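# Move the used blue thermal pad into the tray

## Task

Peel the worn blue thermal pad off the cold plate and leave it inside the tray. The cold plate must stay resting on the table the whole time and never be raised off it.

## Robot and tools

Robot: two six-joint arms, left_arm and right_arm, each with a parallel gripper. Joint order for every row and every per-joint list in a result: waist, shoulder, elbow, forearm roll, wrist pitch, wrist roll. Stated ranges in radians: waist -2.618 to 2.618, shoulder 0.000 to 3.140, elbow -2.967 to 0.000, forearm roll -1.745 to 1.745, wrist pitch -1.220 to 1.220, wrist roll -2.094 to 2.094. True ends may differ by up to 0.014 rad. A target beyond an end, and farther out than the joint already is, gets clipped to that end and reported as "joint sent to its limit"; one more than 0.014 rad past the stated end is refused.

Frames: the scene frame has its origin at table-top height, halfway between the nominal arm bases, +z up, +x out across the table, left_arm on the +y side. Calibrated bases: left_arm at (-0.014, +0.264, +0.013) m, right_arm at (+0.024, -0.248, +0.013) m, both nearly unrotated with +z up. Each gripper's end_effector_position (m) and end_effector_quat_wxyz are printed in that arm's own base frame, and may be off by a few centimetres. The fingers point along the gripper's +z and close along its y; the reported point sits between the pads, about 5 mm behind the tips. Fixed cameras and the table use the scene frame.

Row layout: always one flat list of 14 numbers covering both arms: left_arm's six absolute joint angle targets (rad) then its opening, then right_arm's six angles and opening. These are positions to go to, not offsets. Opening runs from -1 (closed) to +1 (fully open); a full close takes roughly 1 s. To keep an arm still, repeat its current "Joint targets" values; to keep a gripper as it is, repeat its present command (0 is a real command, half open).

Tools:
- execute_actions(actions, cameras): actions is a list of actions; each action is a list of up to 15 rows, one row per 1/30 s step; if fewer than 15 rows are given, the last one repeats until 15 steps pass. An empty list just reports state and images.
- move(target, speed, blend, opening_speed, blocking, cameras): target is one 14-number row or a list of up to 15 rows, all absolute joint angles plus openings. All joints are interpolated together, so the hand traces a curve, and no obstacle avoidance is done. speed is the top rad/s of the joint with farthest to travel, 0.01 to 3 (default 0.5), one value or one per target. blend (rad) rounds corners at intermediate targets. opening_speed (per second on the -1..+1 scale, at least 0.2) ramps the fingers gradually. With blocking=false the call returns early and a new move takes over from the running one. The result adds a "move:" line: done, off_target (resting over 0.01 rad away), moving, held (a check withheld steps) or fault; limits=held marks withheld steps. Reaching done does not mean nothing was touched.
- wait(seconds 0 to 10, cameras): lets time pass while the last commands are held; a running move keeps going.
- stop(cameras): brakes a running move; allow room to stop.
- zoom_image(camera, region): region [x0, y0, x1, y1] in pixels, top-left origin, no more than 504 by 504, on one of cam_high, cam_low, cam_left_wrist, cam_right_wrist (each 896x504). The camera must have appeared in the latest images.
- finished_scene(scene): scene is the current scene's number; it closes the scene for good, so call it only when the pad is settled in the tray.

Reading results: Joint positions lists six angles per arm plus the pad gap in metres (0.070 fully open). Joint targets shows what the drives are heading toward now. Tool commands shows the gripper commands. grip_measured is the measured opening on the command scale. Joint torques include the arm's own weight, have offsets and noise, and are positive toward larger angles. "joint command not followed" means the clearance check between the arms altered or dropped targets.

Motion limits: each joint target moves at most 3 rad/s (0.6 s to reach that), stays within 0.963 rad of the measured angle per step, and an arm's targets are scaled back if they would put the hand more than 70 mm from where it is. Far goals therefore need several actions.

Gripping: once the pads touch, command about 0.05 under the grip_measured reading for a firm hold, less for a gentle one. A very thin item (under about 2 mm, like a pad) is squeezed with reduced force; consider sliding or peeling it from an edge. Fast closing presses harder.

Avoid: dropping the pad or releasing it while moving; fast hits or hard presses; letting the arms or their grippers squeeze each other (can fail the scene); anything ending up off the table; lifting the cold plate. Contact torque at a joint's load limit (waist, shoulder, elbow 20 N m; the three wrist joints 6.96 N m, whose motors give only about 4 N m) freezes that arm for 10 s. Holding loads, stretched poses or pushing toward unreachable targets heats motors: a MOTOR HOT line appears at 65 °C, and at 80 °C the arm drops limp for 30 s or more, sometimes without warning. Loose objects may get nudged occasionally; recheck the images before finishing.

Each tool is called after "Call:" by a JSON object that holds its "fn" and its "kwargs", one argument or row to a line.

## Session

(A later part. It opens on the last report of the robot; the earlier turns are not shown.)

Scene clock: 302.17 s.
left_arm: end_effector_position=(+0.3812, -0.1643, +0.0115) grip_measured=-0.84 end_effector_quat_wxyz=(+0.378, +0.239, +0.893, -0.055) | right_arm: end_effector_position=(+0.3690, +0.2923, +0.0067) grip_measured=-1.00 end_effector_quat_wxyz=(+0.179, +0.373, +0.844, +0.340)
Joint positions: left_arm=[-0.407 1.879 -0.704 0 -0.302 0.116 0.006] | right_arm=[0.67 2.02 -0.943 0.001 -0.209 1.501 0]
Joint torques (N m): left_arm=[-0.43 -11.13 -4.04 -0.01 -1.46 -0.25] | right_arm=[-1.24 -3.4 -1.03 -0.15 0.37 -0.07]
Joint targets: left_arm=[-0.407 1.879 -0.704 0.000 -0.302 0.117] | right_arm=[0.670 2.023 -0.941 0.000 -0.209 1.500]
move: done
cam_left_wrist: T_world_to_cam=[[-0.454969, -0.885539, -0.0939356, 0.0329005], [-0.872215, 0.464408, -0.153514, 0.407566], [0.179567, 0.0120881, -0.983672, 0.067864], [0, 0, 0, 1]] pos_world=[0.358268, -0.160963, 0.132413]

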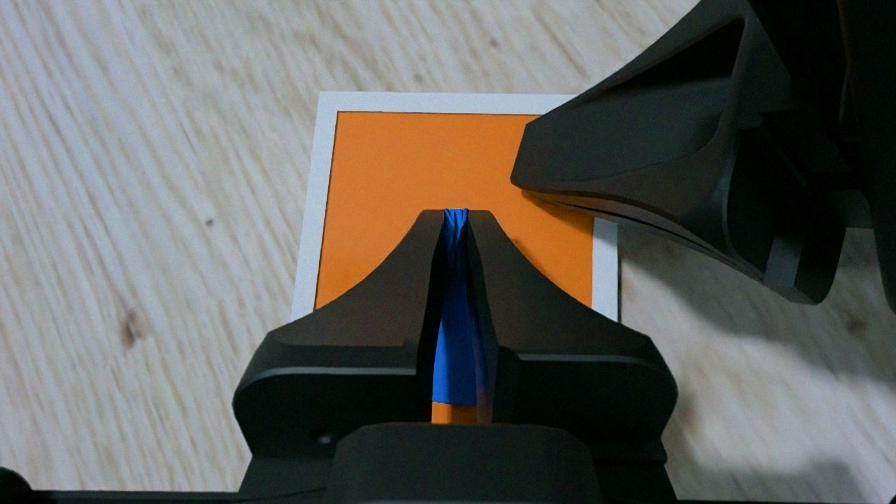

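Call:
{"fn": "move", "kwargs": {
  "target": [
    [-0.407,1.8788,-0.7042,0,-0.3019,0.117,-1,0.67,2.027,-0.9405,0,-0.2125,1.5,-1],
    [-0.407,1.842,-0.666,0,-0.3034,0.117,-1,0.67,2.027,-0.9405,0,-0.2125,1.5,-1]
  ],
  "speed": 0.03,
  "cameras": ["cam_low","cam_left_wrist"]
}}

Call:
{"fn": "zoom_image", "kwargs": {
  "camera": "cam_low",
  "region": [425, 200, 525, 275]
}}

Scene clock: 308.87 s.
left_arm: end_effector_position=(+0.3723, -0.1605, +0.0160) grip_measured=-0.85 end_effector_quat_wxyz=(+0.379, +0.239, +0.892, -0.055) | right_arm: end_effector_position=(+0.3686, +0.2920, +0.0052) grip_measured=-1.00 end_effector_quat_wxyz=(+0.179, +0.373, +0.845, +0.339)
Joint positions: left_arm=[-0.407 1.842 -0.666 0 -0.303 0.116 0.005] | right_arm=[0.67 2.023 -0.941 0.001 -0.212 1.501 0]
Joint torques (N m): left_arm=[-0.08 -9.63 -1.62 -0.02 -0.61 -0.24] | right_arm=[-1.24 5.74 5.53 -0.19 2.59 -0.03]
Joint targets: left_arm=[-0.407 1.842 -0.666 0.000 -0.303 0.117] | right_arm=[0.670 2.027 -0.941 0.000 -0.212 1.500]
move: done
cam_left_wrist: T_world_to_cam=[[-0.454837, -0.885607, -0.0939322, 0.0326249], [-0.872081, 0.464291, -0.154627, 0.398681], [0.18055, 0.0115865, -0.983497, 0.0734129], [0, 0, 0, 1]] pos_world=[0.349267, -0.157062, 0.136913]

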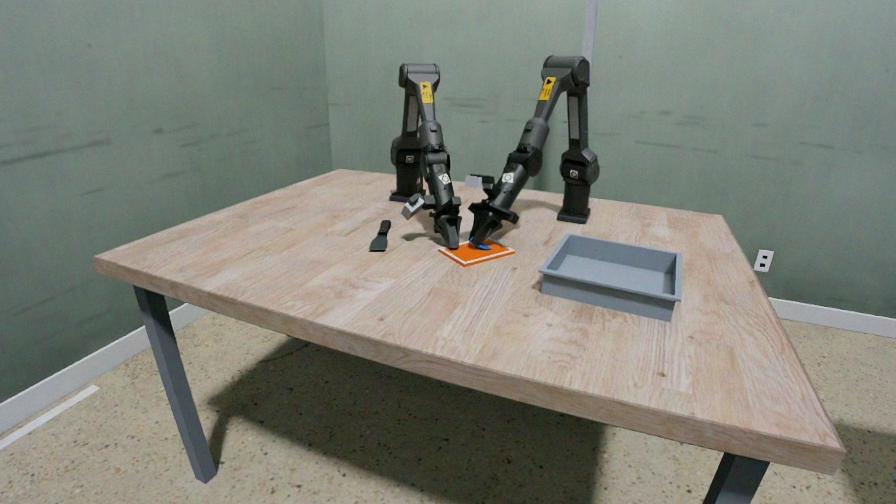

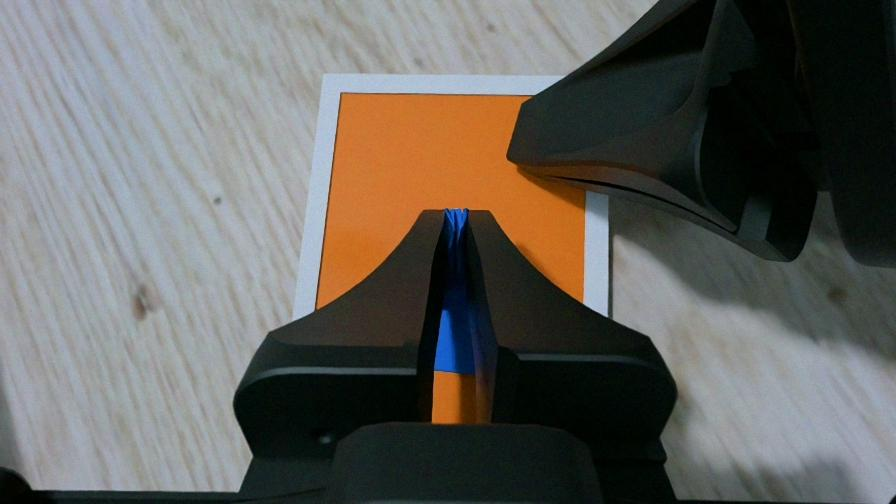

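Scaled by 5.040 (camera's finer frame: 1280x720).

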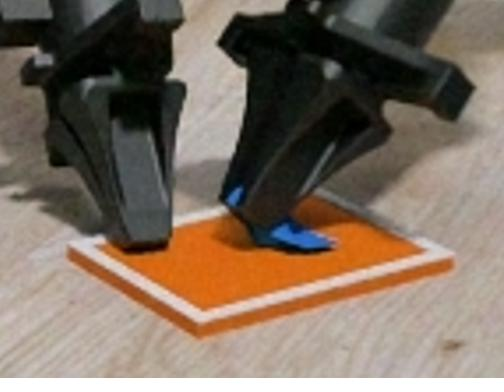

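Call:
{"fn": "move", "kwargs": {
  "target": [
    [-0.407,1.8047,-0.6271,0,-0.3049,0.117,-1,0.67,2.027,-0.9405,0,-0.2125,1.5,-1],
    [-0.407,1.7183,-0.5562,0,-0.2894,0.117,-1,0.67,2.027,-0.9405,0,-0.2125,1.5,-1]
  ],
  "speed": 0.03,
  "cameras": ["cam_low","cam_left_wrist"]
}}

Call:
{"fn": "zoom_image", "kwargs": {
  "camera": "cam_low",
  "region": [425, 200, 525, 275]
}}

Scene clock: 316.97 s.
left_arm: end_effector_position=(+0.3447, -0.1485, +0.0298) grip_measured=-0.84 end_effector_quat_wxyz=(+0.379, +0.239, +0.892, -0.055) | right_arm: end_effector_position=(+0.3686, +0.2920, +0.0052) grip_measured=-1.00 end_effector_quat_wxyz=(+0.179, +0.373, +0.845, +0.339)
Joint positions: left_arm=[-0.407 1.718 -0.557 0 -0.289 0.116 0.005] | right_arm=[0.67 2.023 -0.941 0.001 -0.212 1.501 0]
Joint torques (N m): left_arm=[-0.45 -9.01 -2.37 -0.03 -1.03 -0.21] | right_arm=[-1.25 5.74 4.43 -0.25 2.6 0.03]
Joint targets: left_arm=[-0.407 1.718 -0.556 0.000 -0.289 0.117] | right_arm=[0.670 2.027 -0.941 0.000 -0.213 1.500]
move: done
cam_left_wrist: T_world_to_cam=[[-0.454877, -0.885586, -0.09394, 0.0318779], [-0.87206, 0.464331, -0.154623, 0.371132], [0.180551, 0.0115871, -0.983497, 0.0918485], [0, 0, 0, 1]] pos_world=[0.321567, -0.145162, 0.150713]

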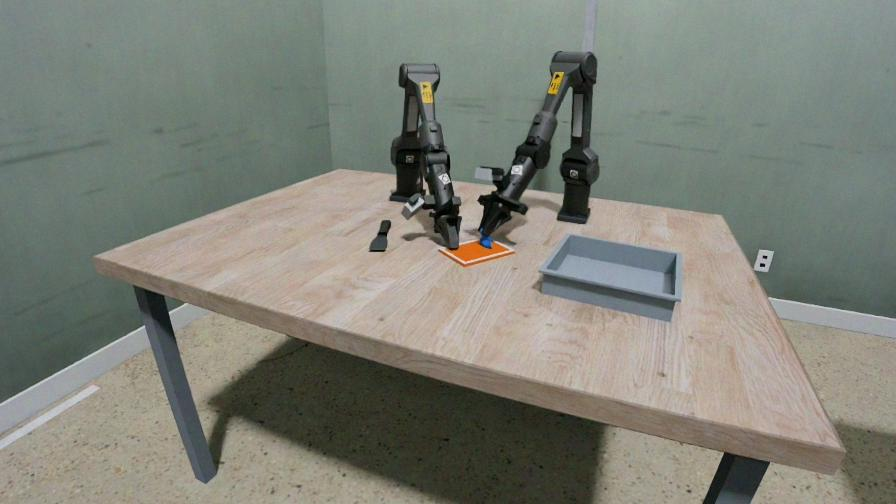

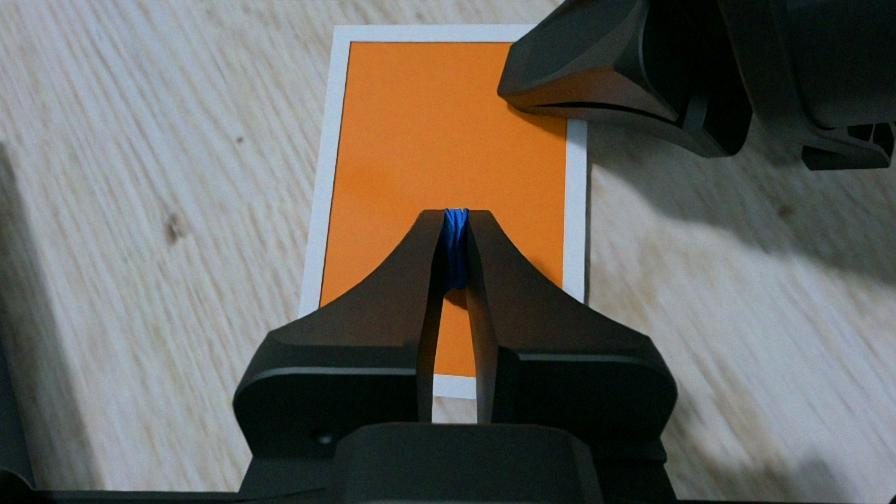

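Scaled by 5.040 (camera's finer frame: 1280x720).

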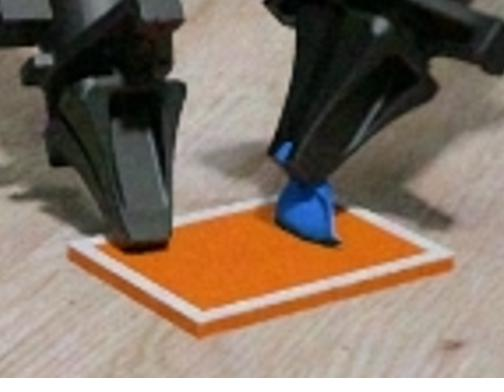

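Call:
{"fn": "move", "kwargs": {
  "target": [
    [-0.407,1.65,-0.56,0,-0.2894,0.117,-1,0.67,2.027,-0.9405,0,-0.2125,1.5,-1],
    [-0.407,1.5,-0.62,0,-0.2,0.117,-1,0.67,2.027,-0.9405,0,-0.2125,1.5,-1]
  ],
  "speed": [0.04,0.15],
  "cameras": ["cam_low","cam_left_wrist","cam_high"]
}}

Call:
{"fn": "zoom_image", "kwargs": {
  "camera": "cam_low",
  "region": [425, 150, 545, 275]
}}

Scene clock: 329.70 s.
left_arm: end_effector_position=(+0.3620, -0.1560, +0.1210) grip_measured=-0.84 end_effector_quat_wxyz=(+0.466, +0.228, +0.852, -0.068) | right_arm: end_effector_position=(+0.3686, +0.2920, +0.0052) grip_measured=-1.00 end_effector_quat_wxyz=(+0.179, +0.373, +0.845, +0.339)
Joint positions: left_arm=[-0.407 1.498 -0.621 0 -0.2 0.116 0.005] | right_arm=[0.67 2.023 -0.941 0.001 -0.212 1.501 0]
Joint torques (N m): left_arm=[-0.24 -5.54 -3.84 -0.04 -1.31 -0.18] | right_arm=[-1.25 5.72 4.43 -0.29 2.62 0.08]
Joint targets: left_arm=[-0.407 1.500 -0.620 0.000 -0.200 0.117] | right_arm=[0.670 2.027 -0.941 0.000 -0.213 1.500]
move: done
cam_left_wrist: T_world_to_cam=[[-0.437081, -0.893254, -0.105158, 0.0354696], [-0.827751, 0.445229, -0.341466, 0.407442], [0.351835, -0.0622034, -0.933993, 0.0989708], [0, 0, 0, 1]] pos_world=[0.317943, -0.143565, 0.235295]
Images, in order (width x height): cam_high 896x504, cam_low 896x504, cam_left_wrist 896x504.

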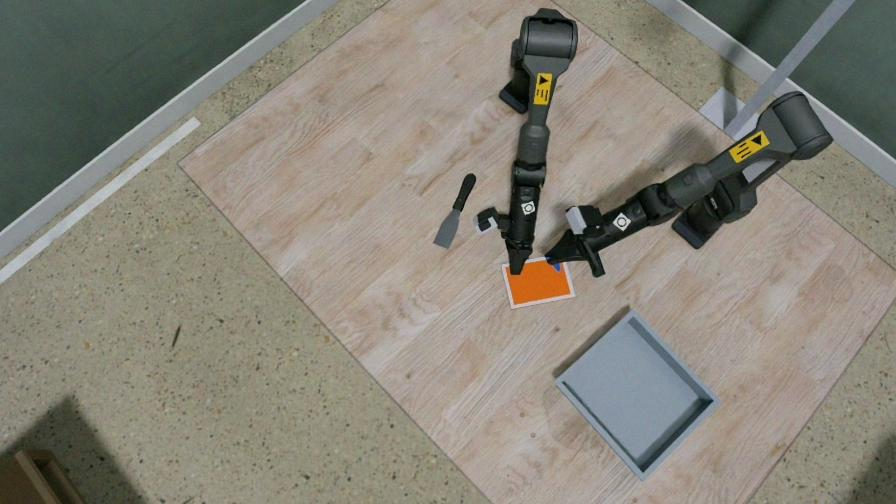

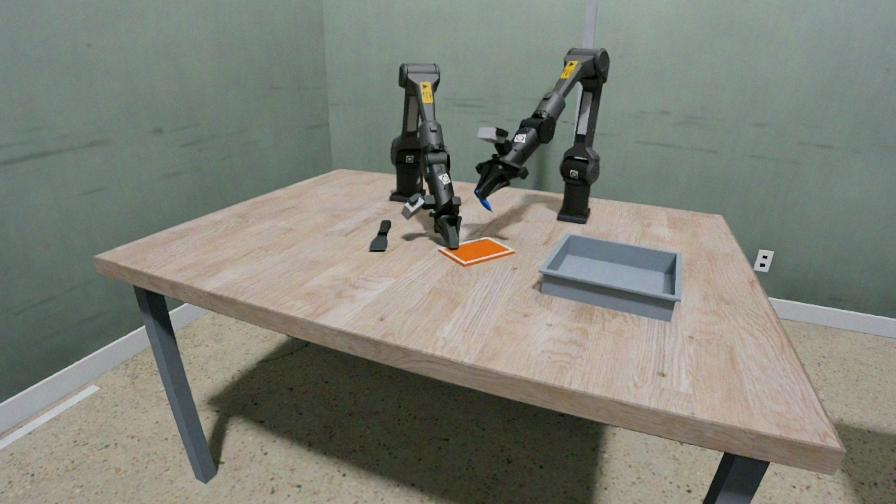

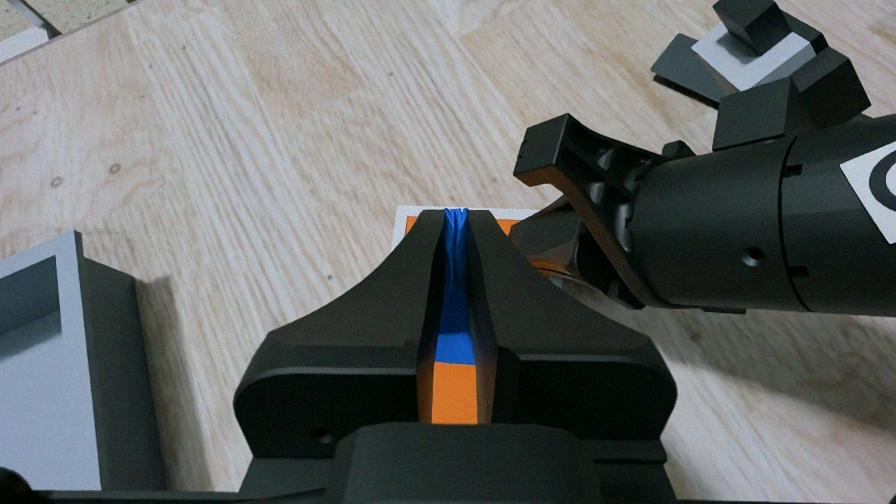

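Scaled by 4.032 (camera's finer frame: 1280x720).

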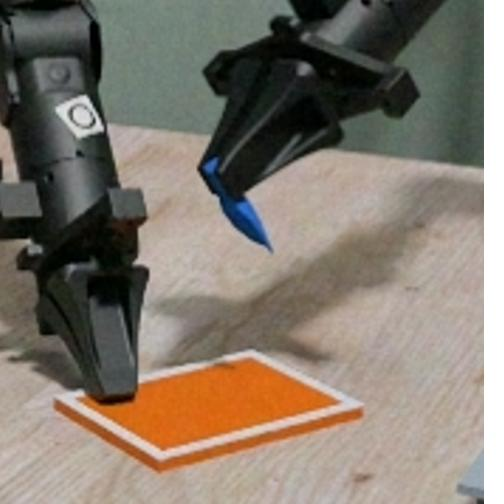

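Call:
{"fn": "move", "kwargs": {
  "target": [
    [-0.407,1.5,-0.62,0,-0.2,0.117,-1,0.67,1.95,-0.96,0,-0.12,1.5,-1],
    [0.36,1.6729,-1.3055,0,0.7671,0.117,-1,0.3,1.8,-1.2,0,0.1,1.0,-1]
  ],
  "speed": [0.1,0.5],
  "cameras": ["cam_high","cam_left_wrist","cam_low"]
}}

Scene clock: 336.00 s.
left_arm: end_effector_position=(+0.3979, +0.1503, +0.1603) grip_measured=-0.84 end_effector_quat_wxyz=(+0.252, -0.118, +0.959, +0.061) | right_arm: end_effector_position=(+0.4899, +0.1509, +0.1585) grip_measured=-1.00 end_effector_quat_wxyz=(+0.368, +0.304, +0.833, +0.279)
Joint positions: left_arm=[0.361 1.673 -1.307 0 0.768 0.116 0.005] | right_arm=[0.299 1.799 -1.201 0.001 0.1 0.999 0]
Joint torques (N m): left_arm=[-0.59 -8.04 -3.7 -0.02 -0.9 -0.15] | right_arm=[0.19 -9.49 -4.93 0.01 -0.65 0.16]
Joint targets: left_arm=[0.360 1.673 -1.306 0.000 0.767 0.117] | right_arm=[0.300 1.800 -1.200 0.000 0.100 1.000]
move: done
cam_left_wrist: T_world_to_cam=[[0.267583, -0.960727, -0.0734999, 0.0536077], [-0.955958, -0.274253, 0.104547, 0.401832], [-0.120599, 0.0422878, -0.9918, 0.323616], [0, 0, 0, 1]] pos_world=[0.408817, 0.148021, 0.282893]
Images, in order (width x height): cam_high 896x504, cam_low 896x504, cam_left_wrist 896x504.

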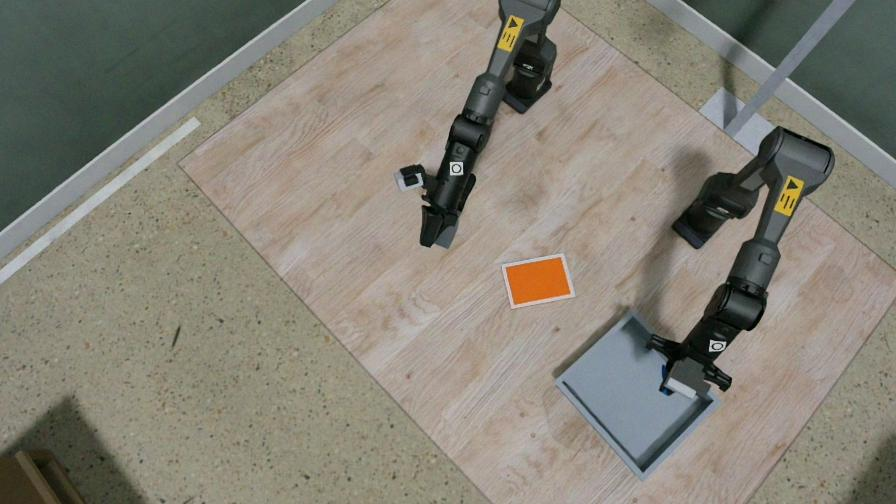

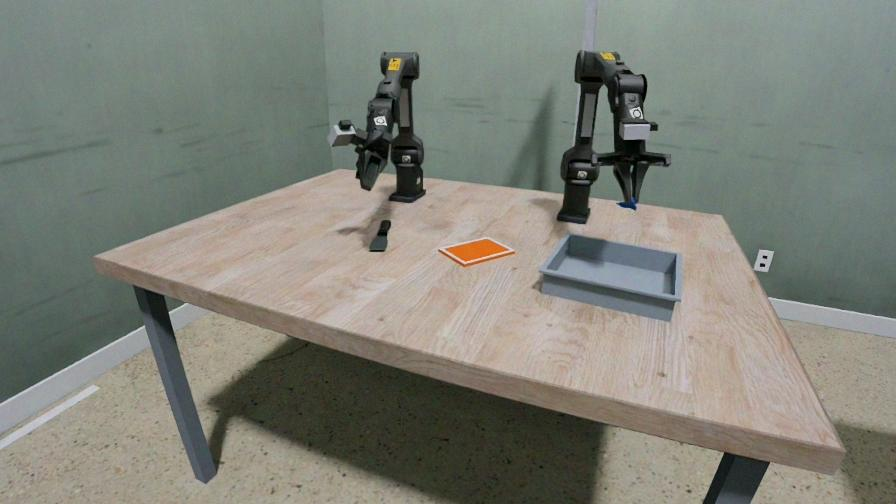

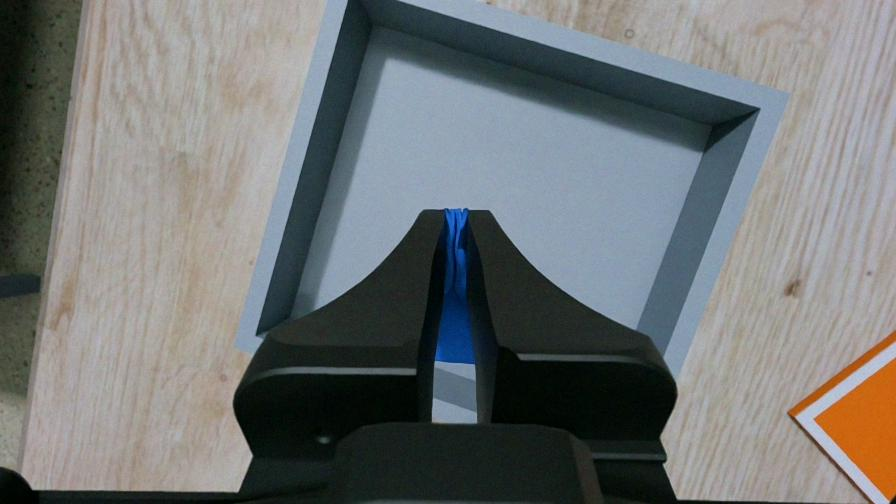

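Call:
{"fn": "move", "kwargs": {
  "target": [
    [0.33,1.9485,-1.3017,0,0.4876,0.117,-1,-0.2,1.6,-1.5,0,0.8,0,-1],
    [0.33,2.0309,-1.2319,0,0.3354,0.117,-1,-0.2,1.6,-1.5,0,0.8,0,-1]
  ],
  "speed": [0.4,0.1],
  "cameras": ["cam_high","cam_left_wrist","cam_low"]
}}

Call:
{"fn": "zoom_image", "kwargs": {
  "camera": "cam_low",
  "region": [520, 180, 700, 330]
}}

Scene clock: 350.67 s.
left_arm: end_effector_position=(+0.4495, +0.1540, +0.0195) grip_measured=-0.84 end_effector_quat_wxyz=(+0.253, -0.103, +0.960, +0.057) | right_arm: end_effector_position=(+0.4412, -0.0894, +0.2620) grip_measured=-1.00 end_effector_quat_wxyz=(+0.368, +0.093, +0.924, -0.037)
Joint positions: left_arm=[0.33 2.031 -1.232 0 0.335 0.116 0.005] | right_arm=[-0.2 1.599 -1.5 0.001 0.8 0 0]
Joint torques (N m): left_arm=[0.05 -11.85 -3.52 0.06 -0.73 -0.09] | right_arm=[-0.06 -7.76 -5.69 -0.08 -0.65 0.17]
Joint targets: left_arm=[0.330 2.031 -1.232 0.000 0.335 0.117] | right_arm=[-0.200 1.600 -1.500 0.000 0.800 0.000]
move: done
cam_left_wrist: T_world_to_cam=[[0.237561, -0.968592, -0.0734491, 0.0477387], [-0.96391, -0.244416, 0.105541, 0.465836], [-0.120178, 0.0457259, -0.991699, 0.189423], [0, 0, 0, 1]] pos_world=[0.460447, 0.151436, 0.142193]
Images, in order (width x height): cam_high 896x504, cam_low 896x504, cam_left_wrist 896x504.

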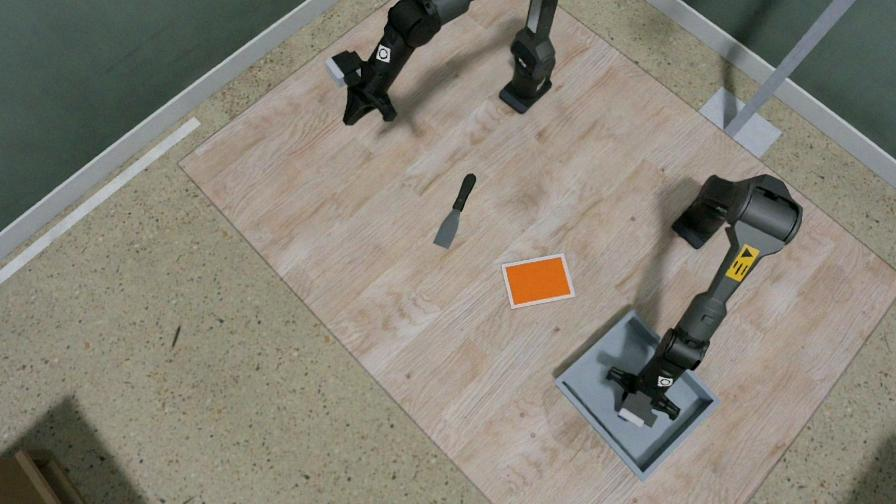

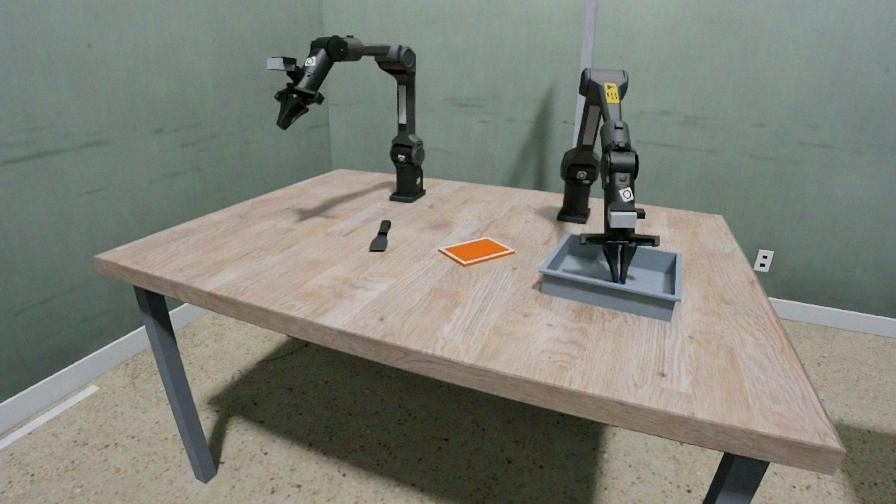

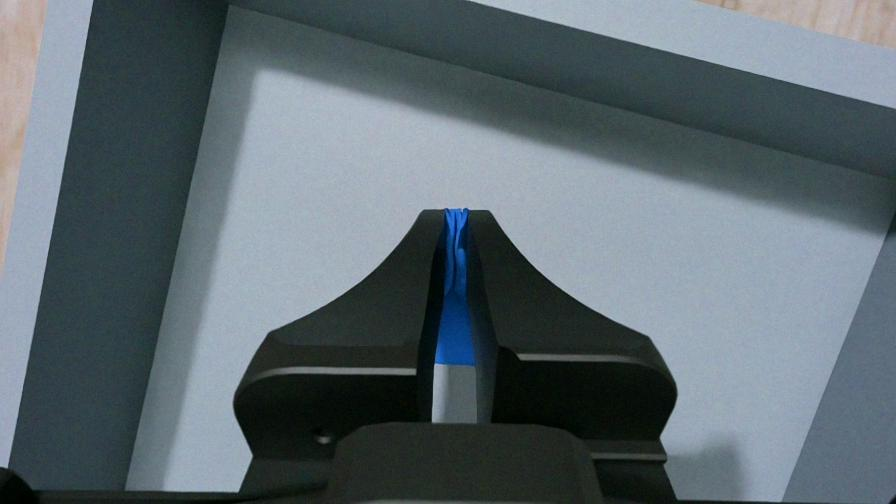

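Scaled by 2.800 (camera's finer frame: 1280x720).

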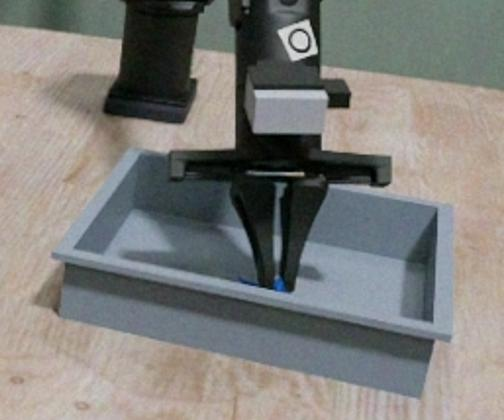

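Call:
{"fn": "move", "kwargs": {
  "target": [
    [0.33,2.052,-1.218,0,0.30,0.117,-1,-0.2,1.6,-1.5,0,0.8,0,-1],
    [0.33,2.052,-1.218,0,0.30,0.117,0.7,-0.2,1.6,-1.5,0,0.8,0,-1],
    [0.33,1.97,-1.30,0,0.48,0.117,0.7,-0.2,1.6,-1.5,0,0.8,0,-1],
    [0.33,1.7,-1.30,0,0.75,0.117,0.7,-0.2,1.6,-1.5,0,0.8,0,-1]
  ],
  "speed": [0.06,0.05,0.1,0.3],
  "opening_speed": 0.8
}}

Scene clock: 362.17 s.
left_arm: end_effector_position=(+0.4046, +0.1387, +0.1485) grip_measured=+0.70 end_effector_quat_wxyz=(+0.245, -0.103, +0.962, +0.056) | right_arm: end_effector_position=(+0.4412, -0.0894, +0.2620) grip_measured=-1.00 end_effector_quat_wxyz=(+0.368, +0.093, +0.924, -0.037)
Joint positions: left_arm=[0.33 1.699 -1.3 0 0.751 0.116 0.059] | right_arm=[-0.2 1.599 -1.5 0.001 0.8 0 0]
Joint torques (N m): left_arm=[0.76 -7.91 -3.63 0.03 -0.89 -0.04] | right_arm=[-0.08 -7.92 -6.49 -0.18 -0.46 0.1]
Joint targets: left_arm=[0.330 1.700 -1.300 0.000 0.750 0.117] | right_arm=[-0.200 1.600 -1.500 0.000 0.800 0.000]
move: done
cam_left_wrist: T_world_to_cam=[[0.236493, -0.968956, -0.0720816, 0.0532296], [-0.962286, -0.243838, 0.120618, 0.402259], [-0.13445, 0.0408376, -0.990078, 0.318841], [0, 0, 0, 1]] pos_world=[0.417367, 0.136643, 0.270994]
cam_right_wrist: T_world_to_cam=[[-0.207106, -0.97826, 0.0106644, 0.0000780348], [-0.968847, 0.203576, -0.14104, 0.482448], [0.135803, -0.0395424, -0.989946, 0.321713], [0, 0, 0, 1]] pos_world=[0.423745, -0.0854171, 0.386522]

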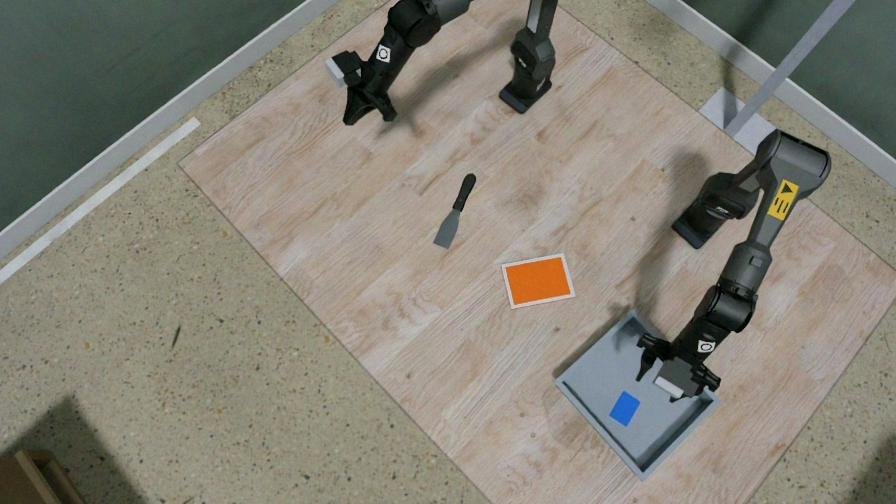

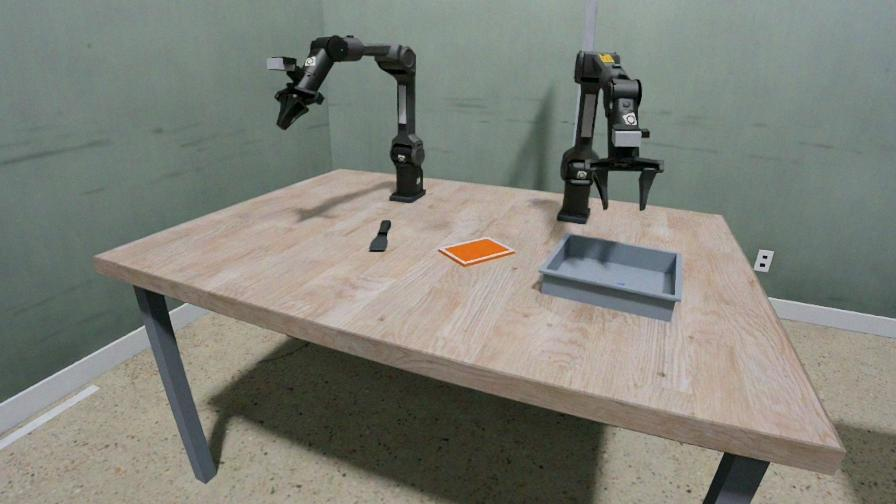

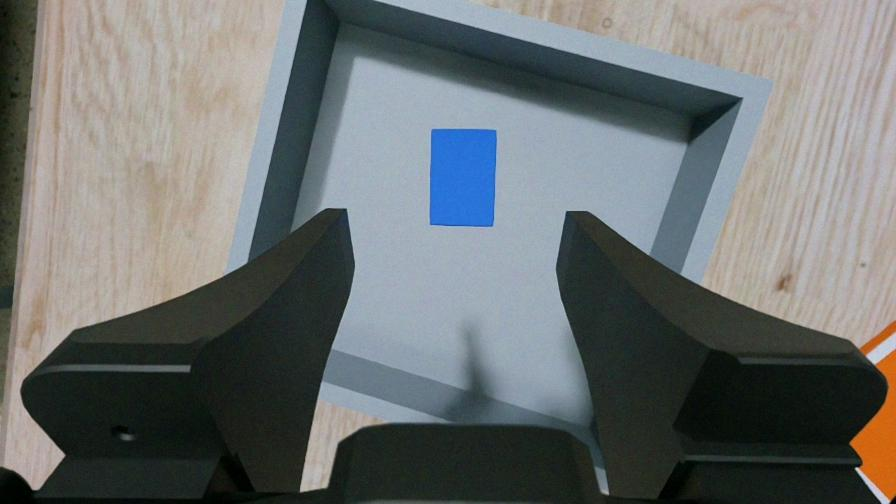

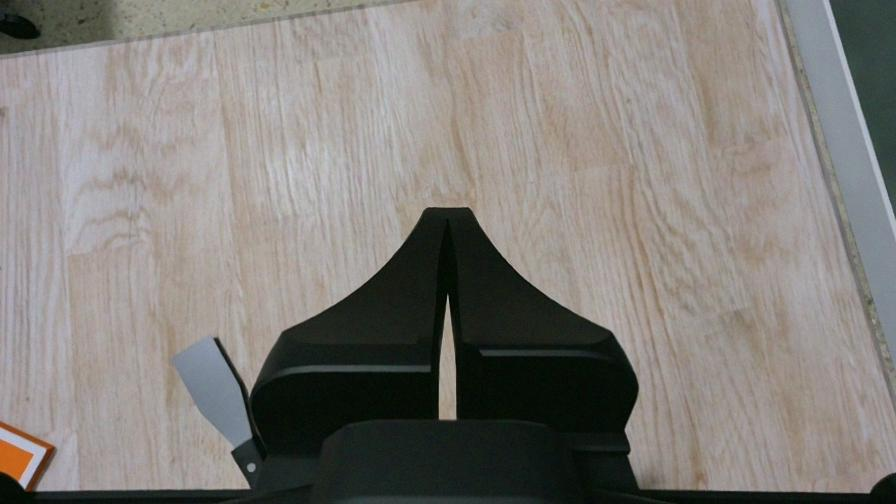

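Call:
{"fn": "finished_scene", "kwargs": {
  "scene": 1
}}

The scene is finished: the task was done.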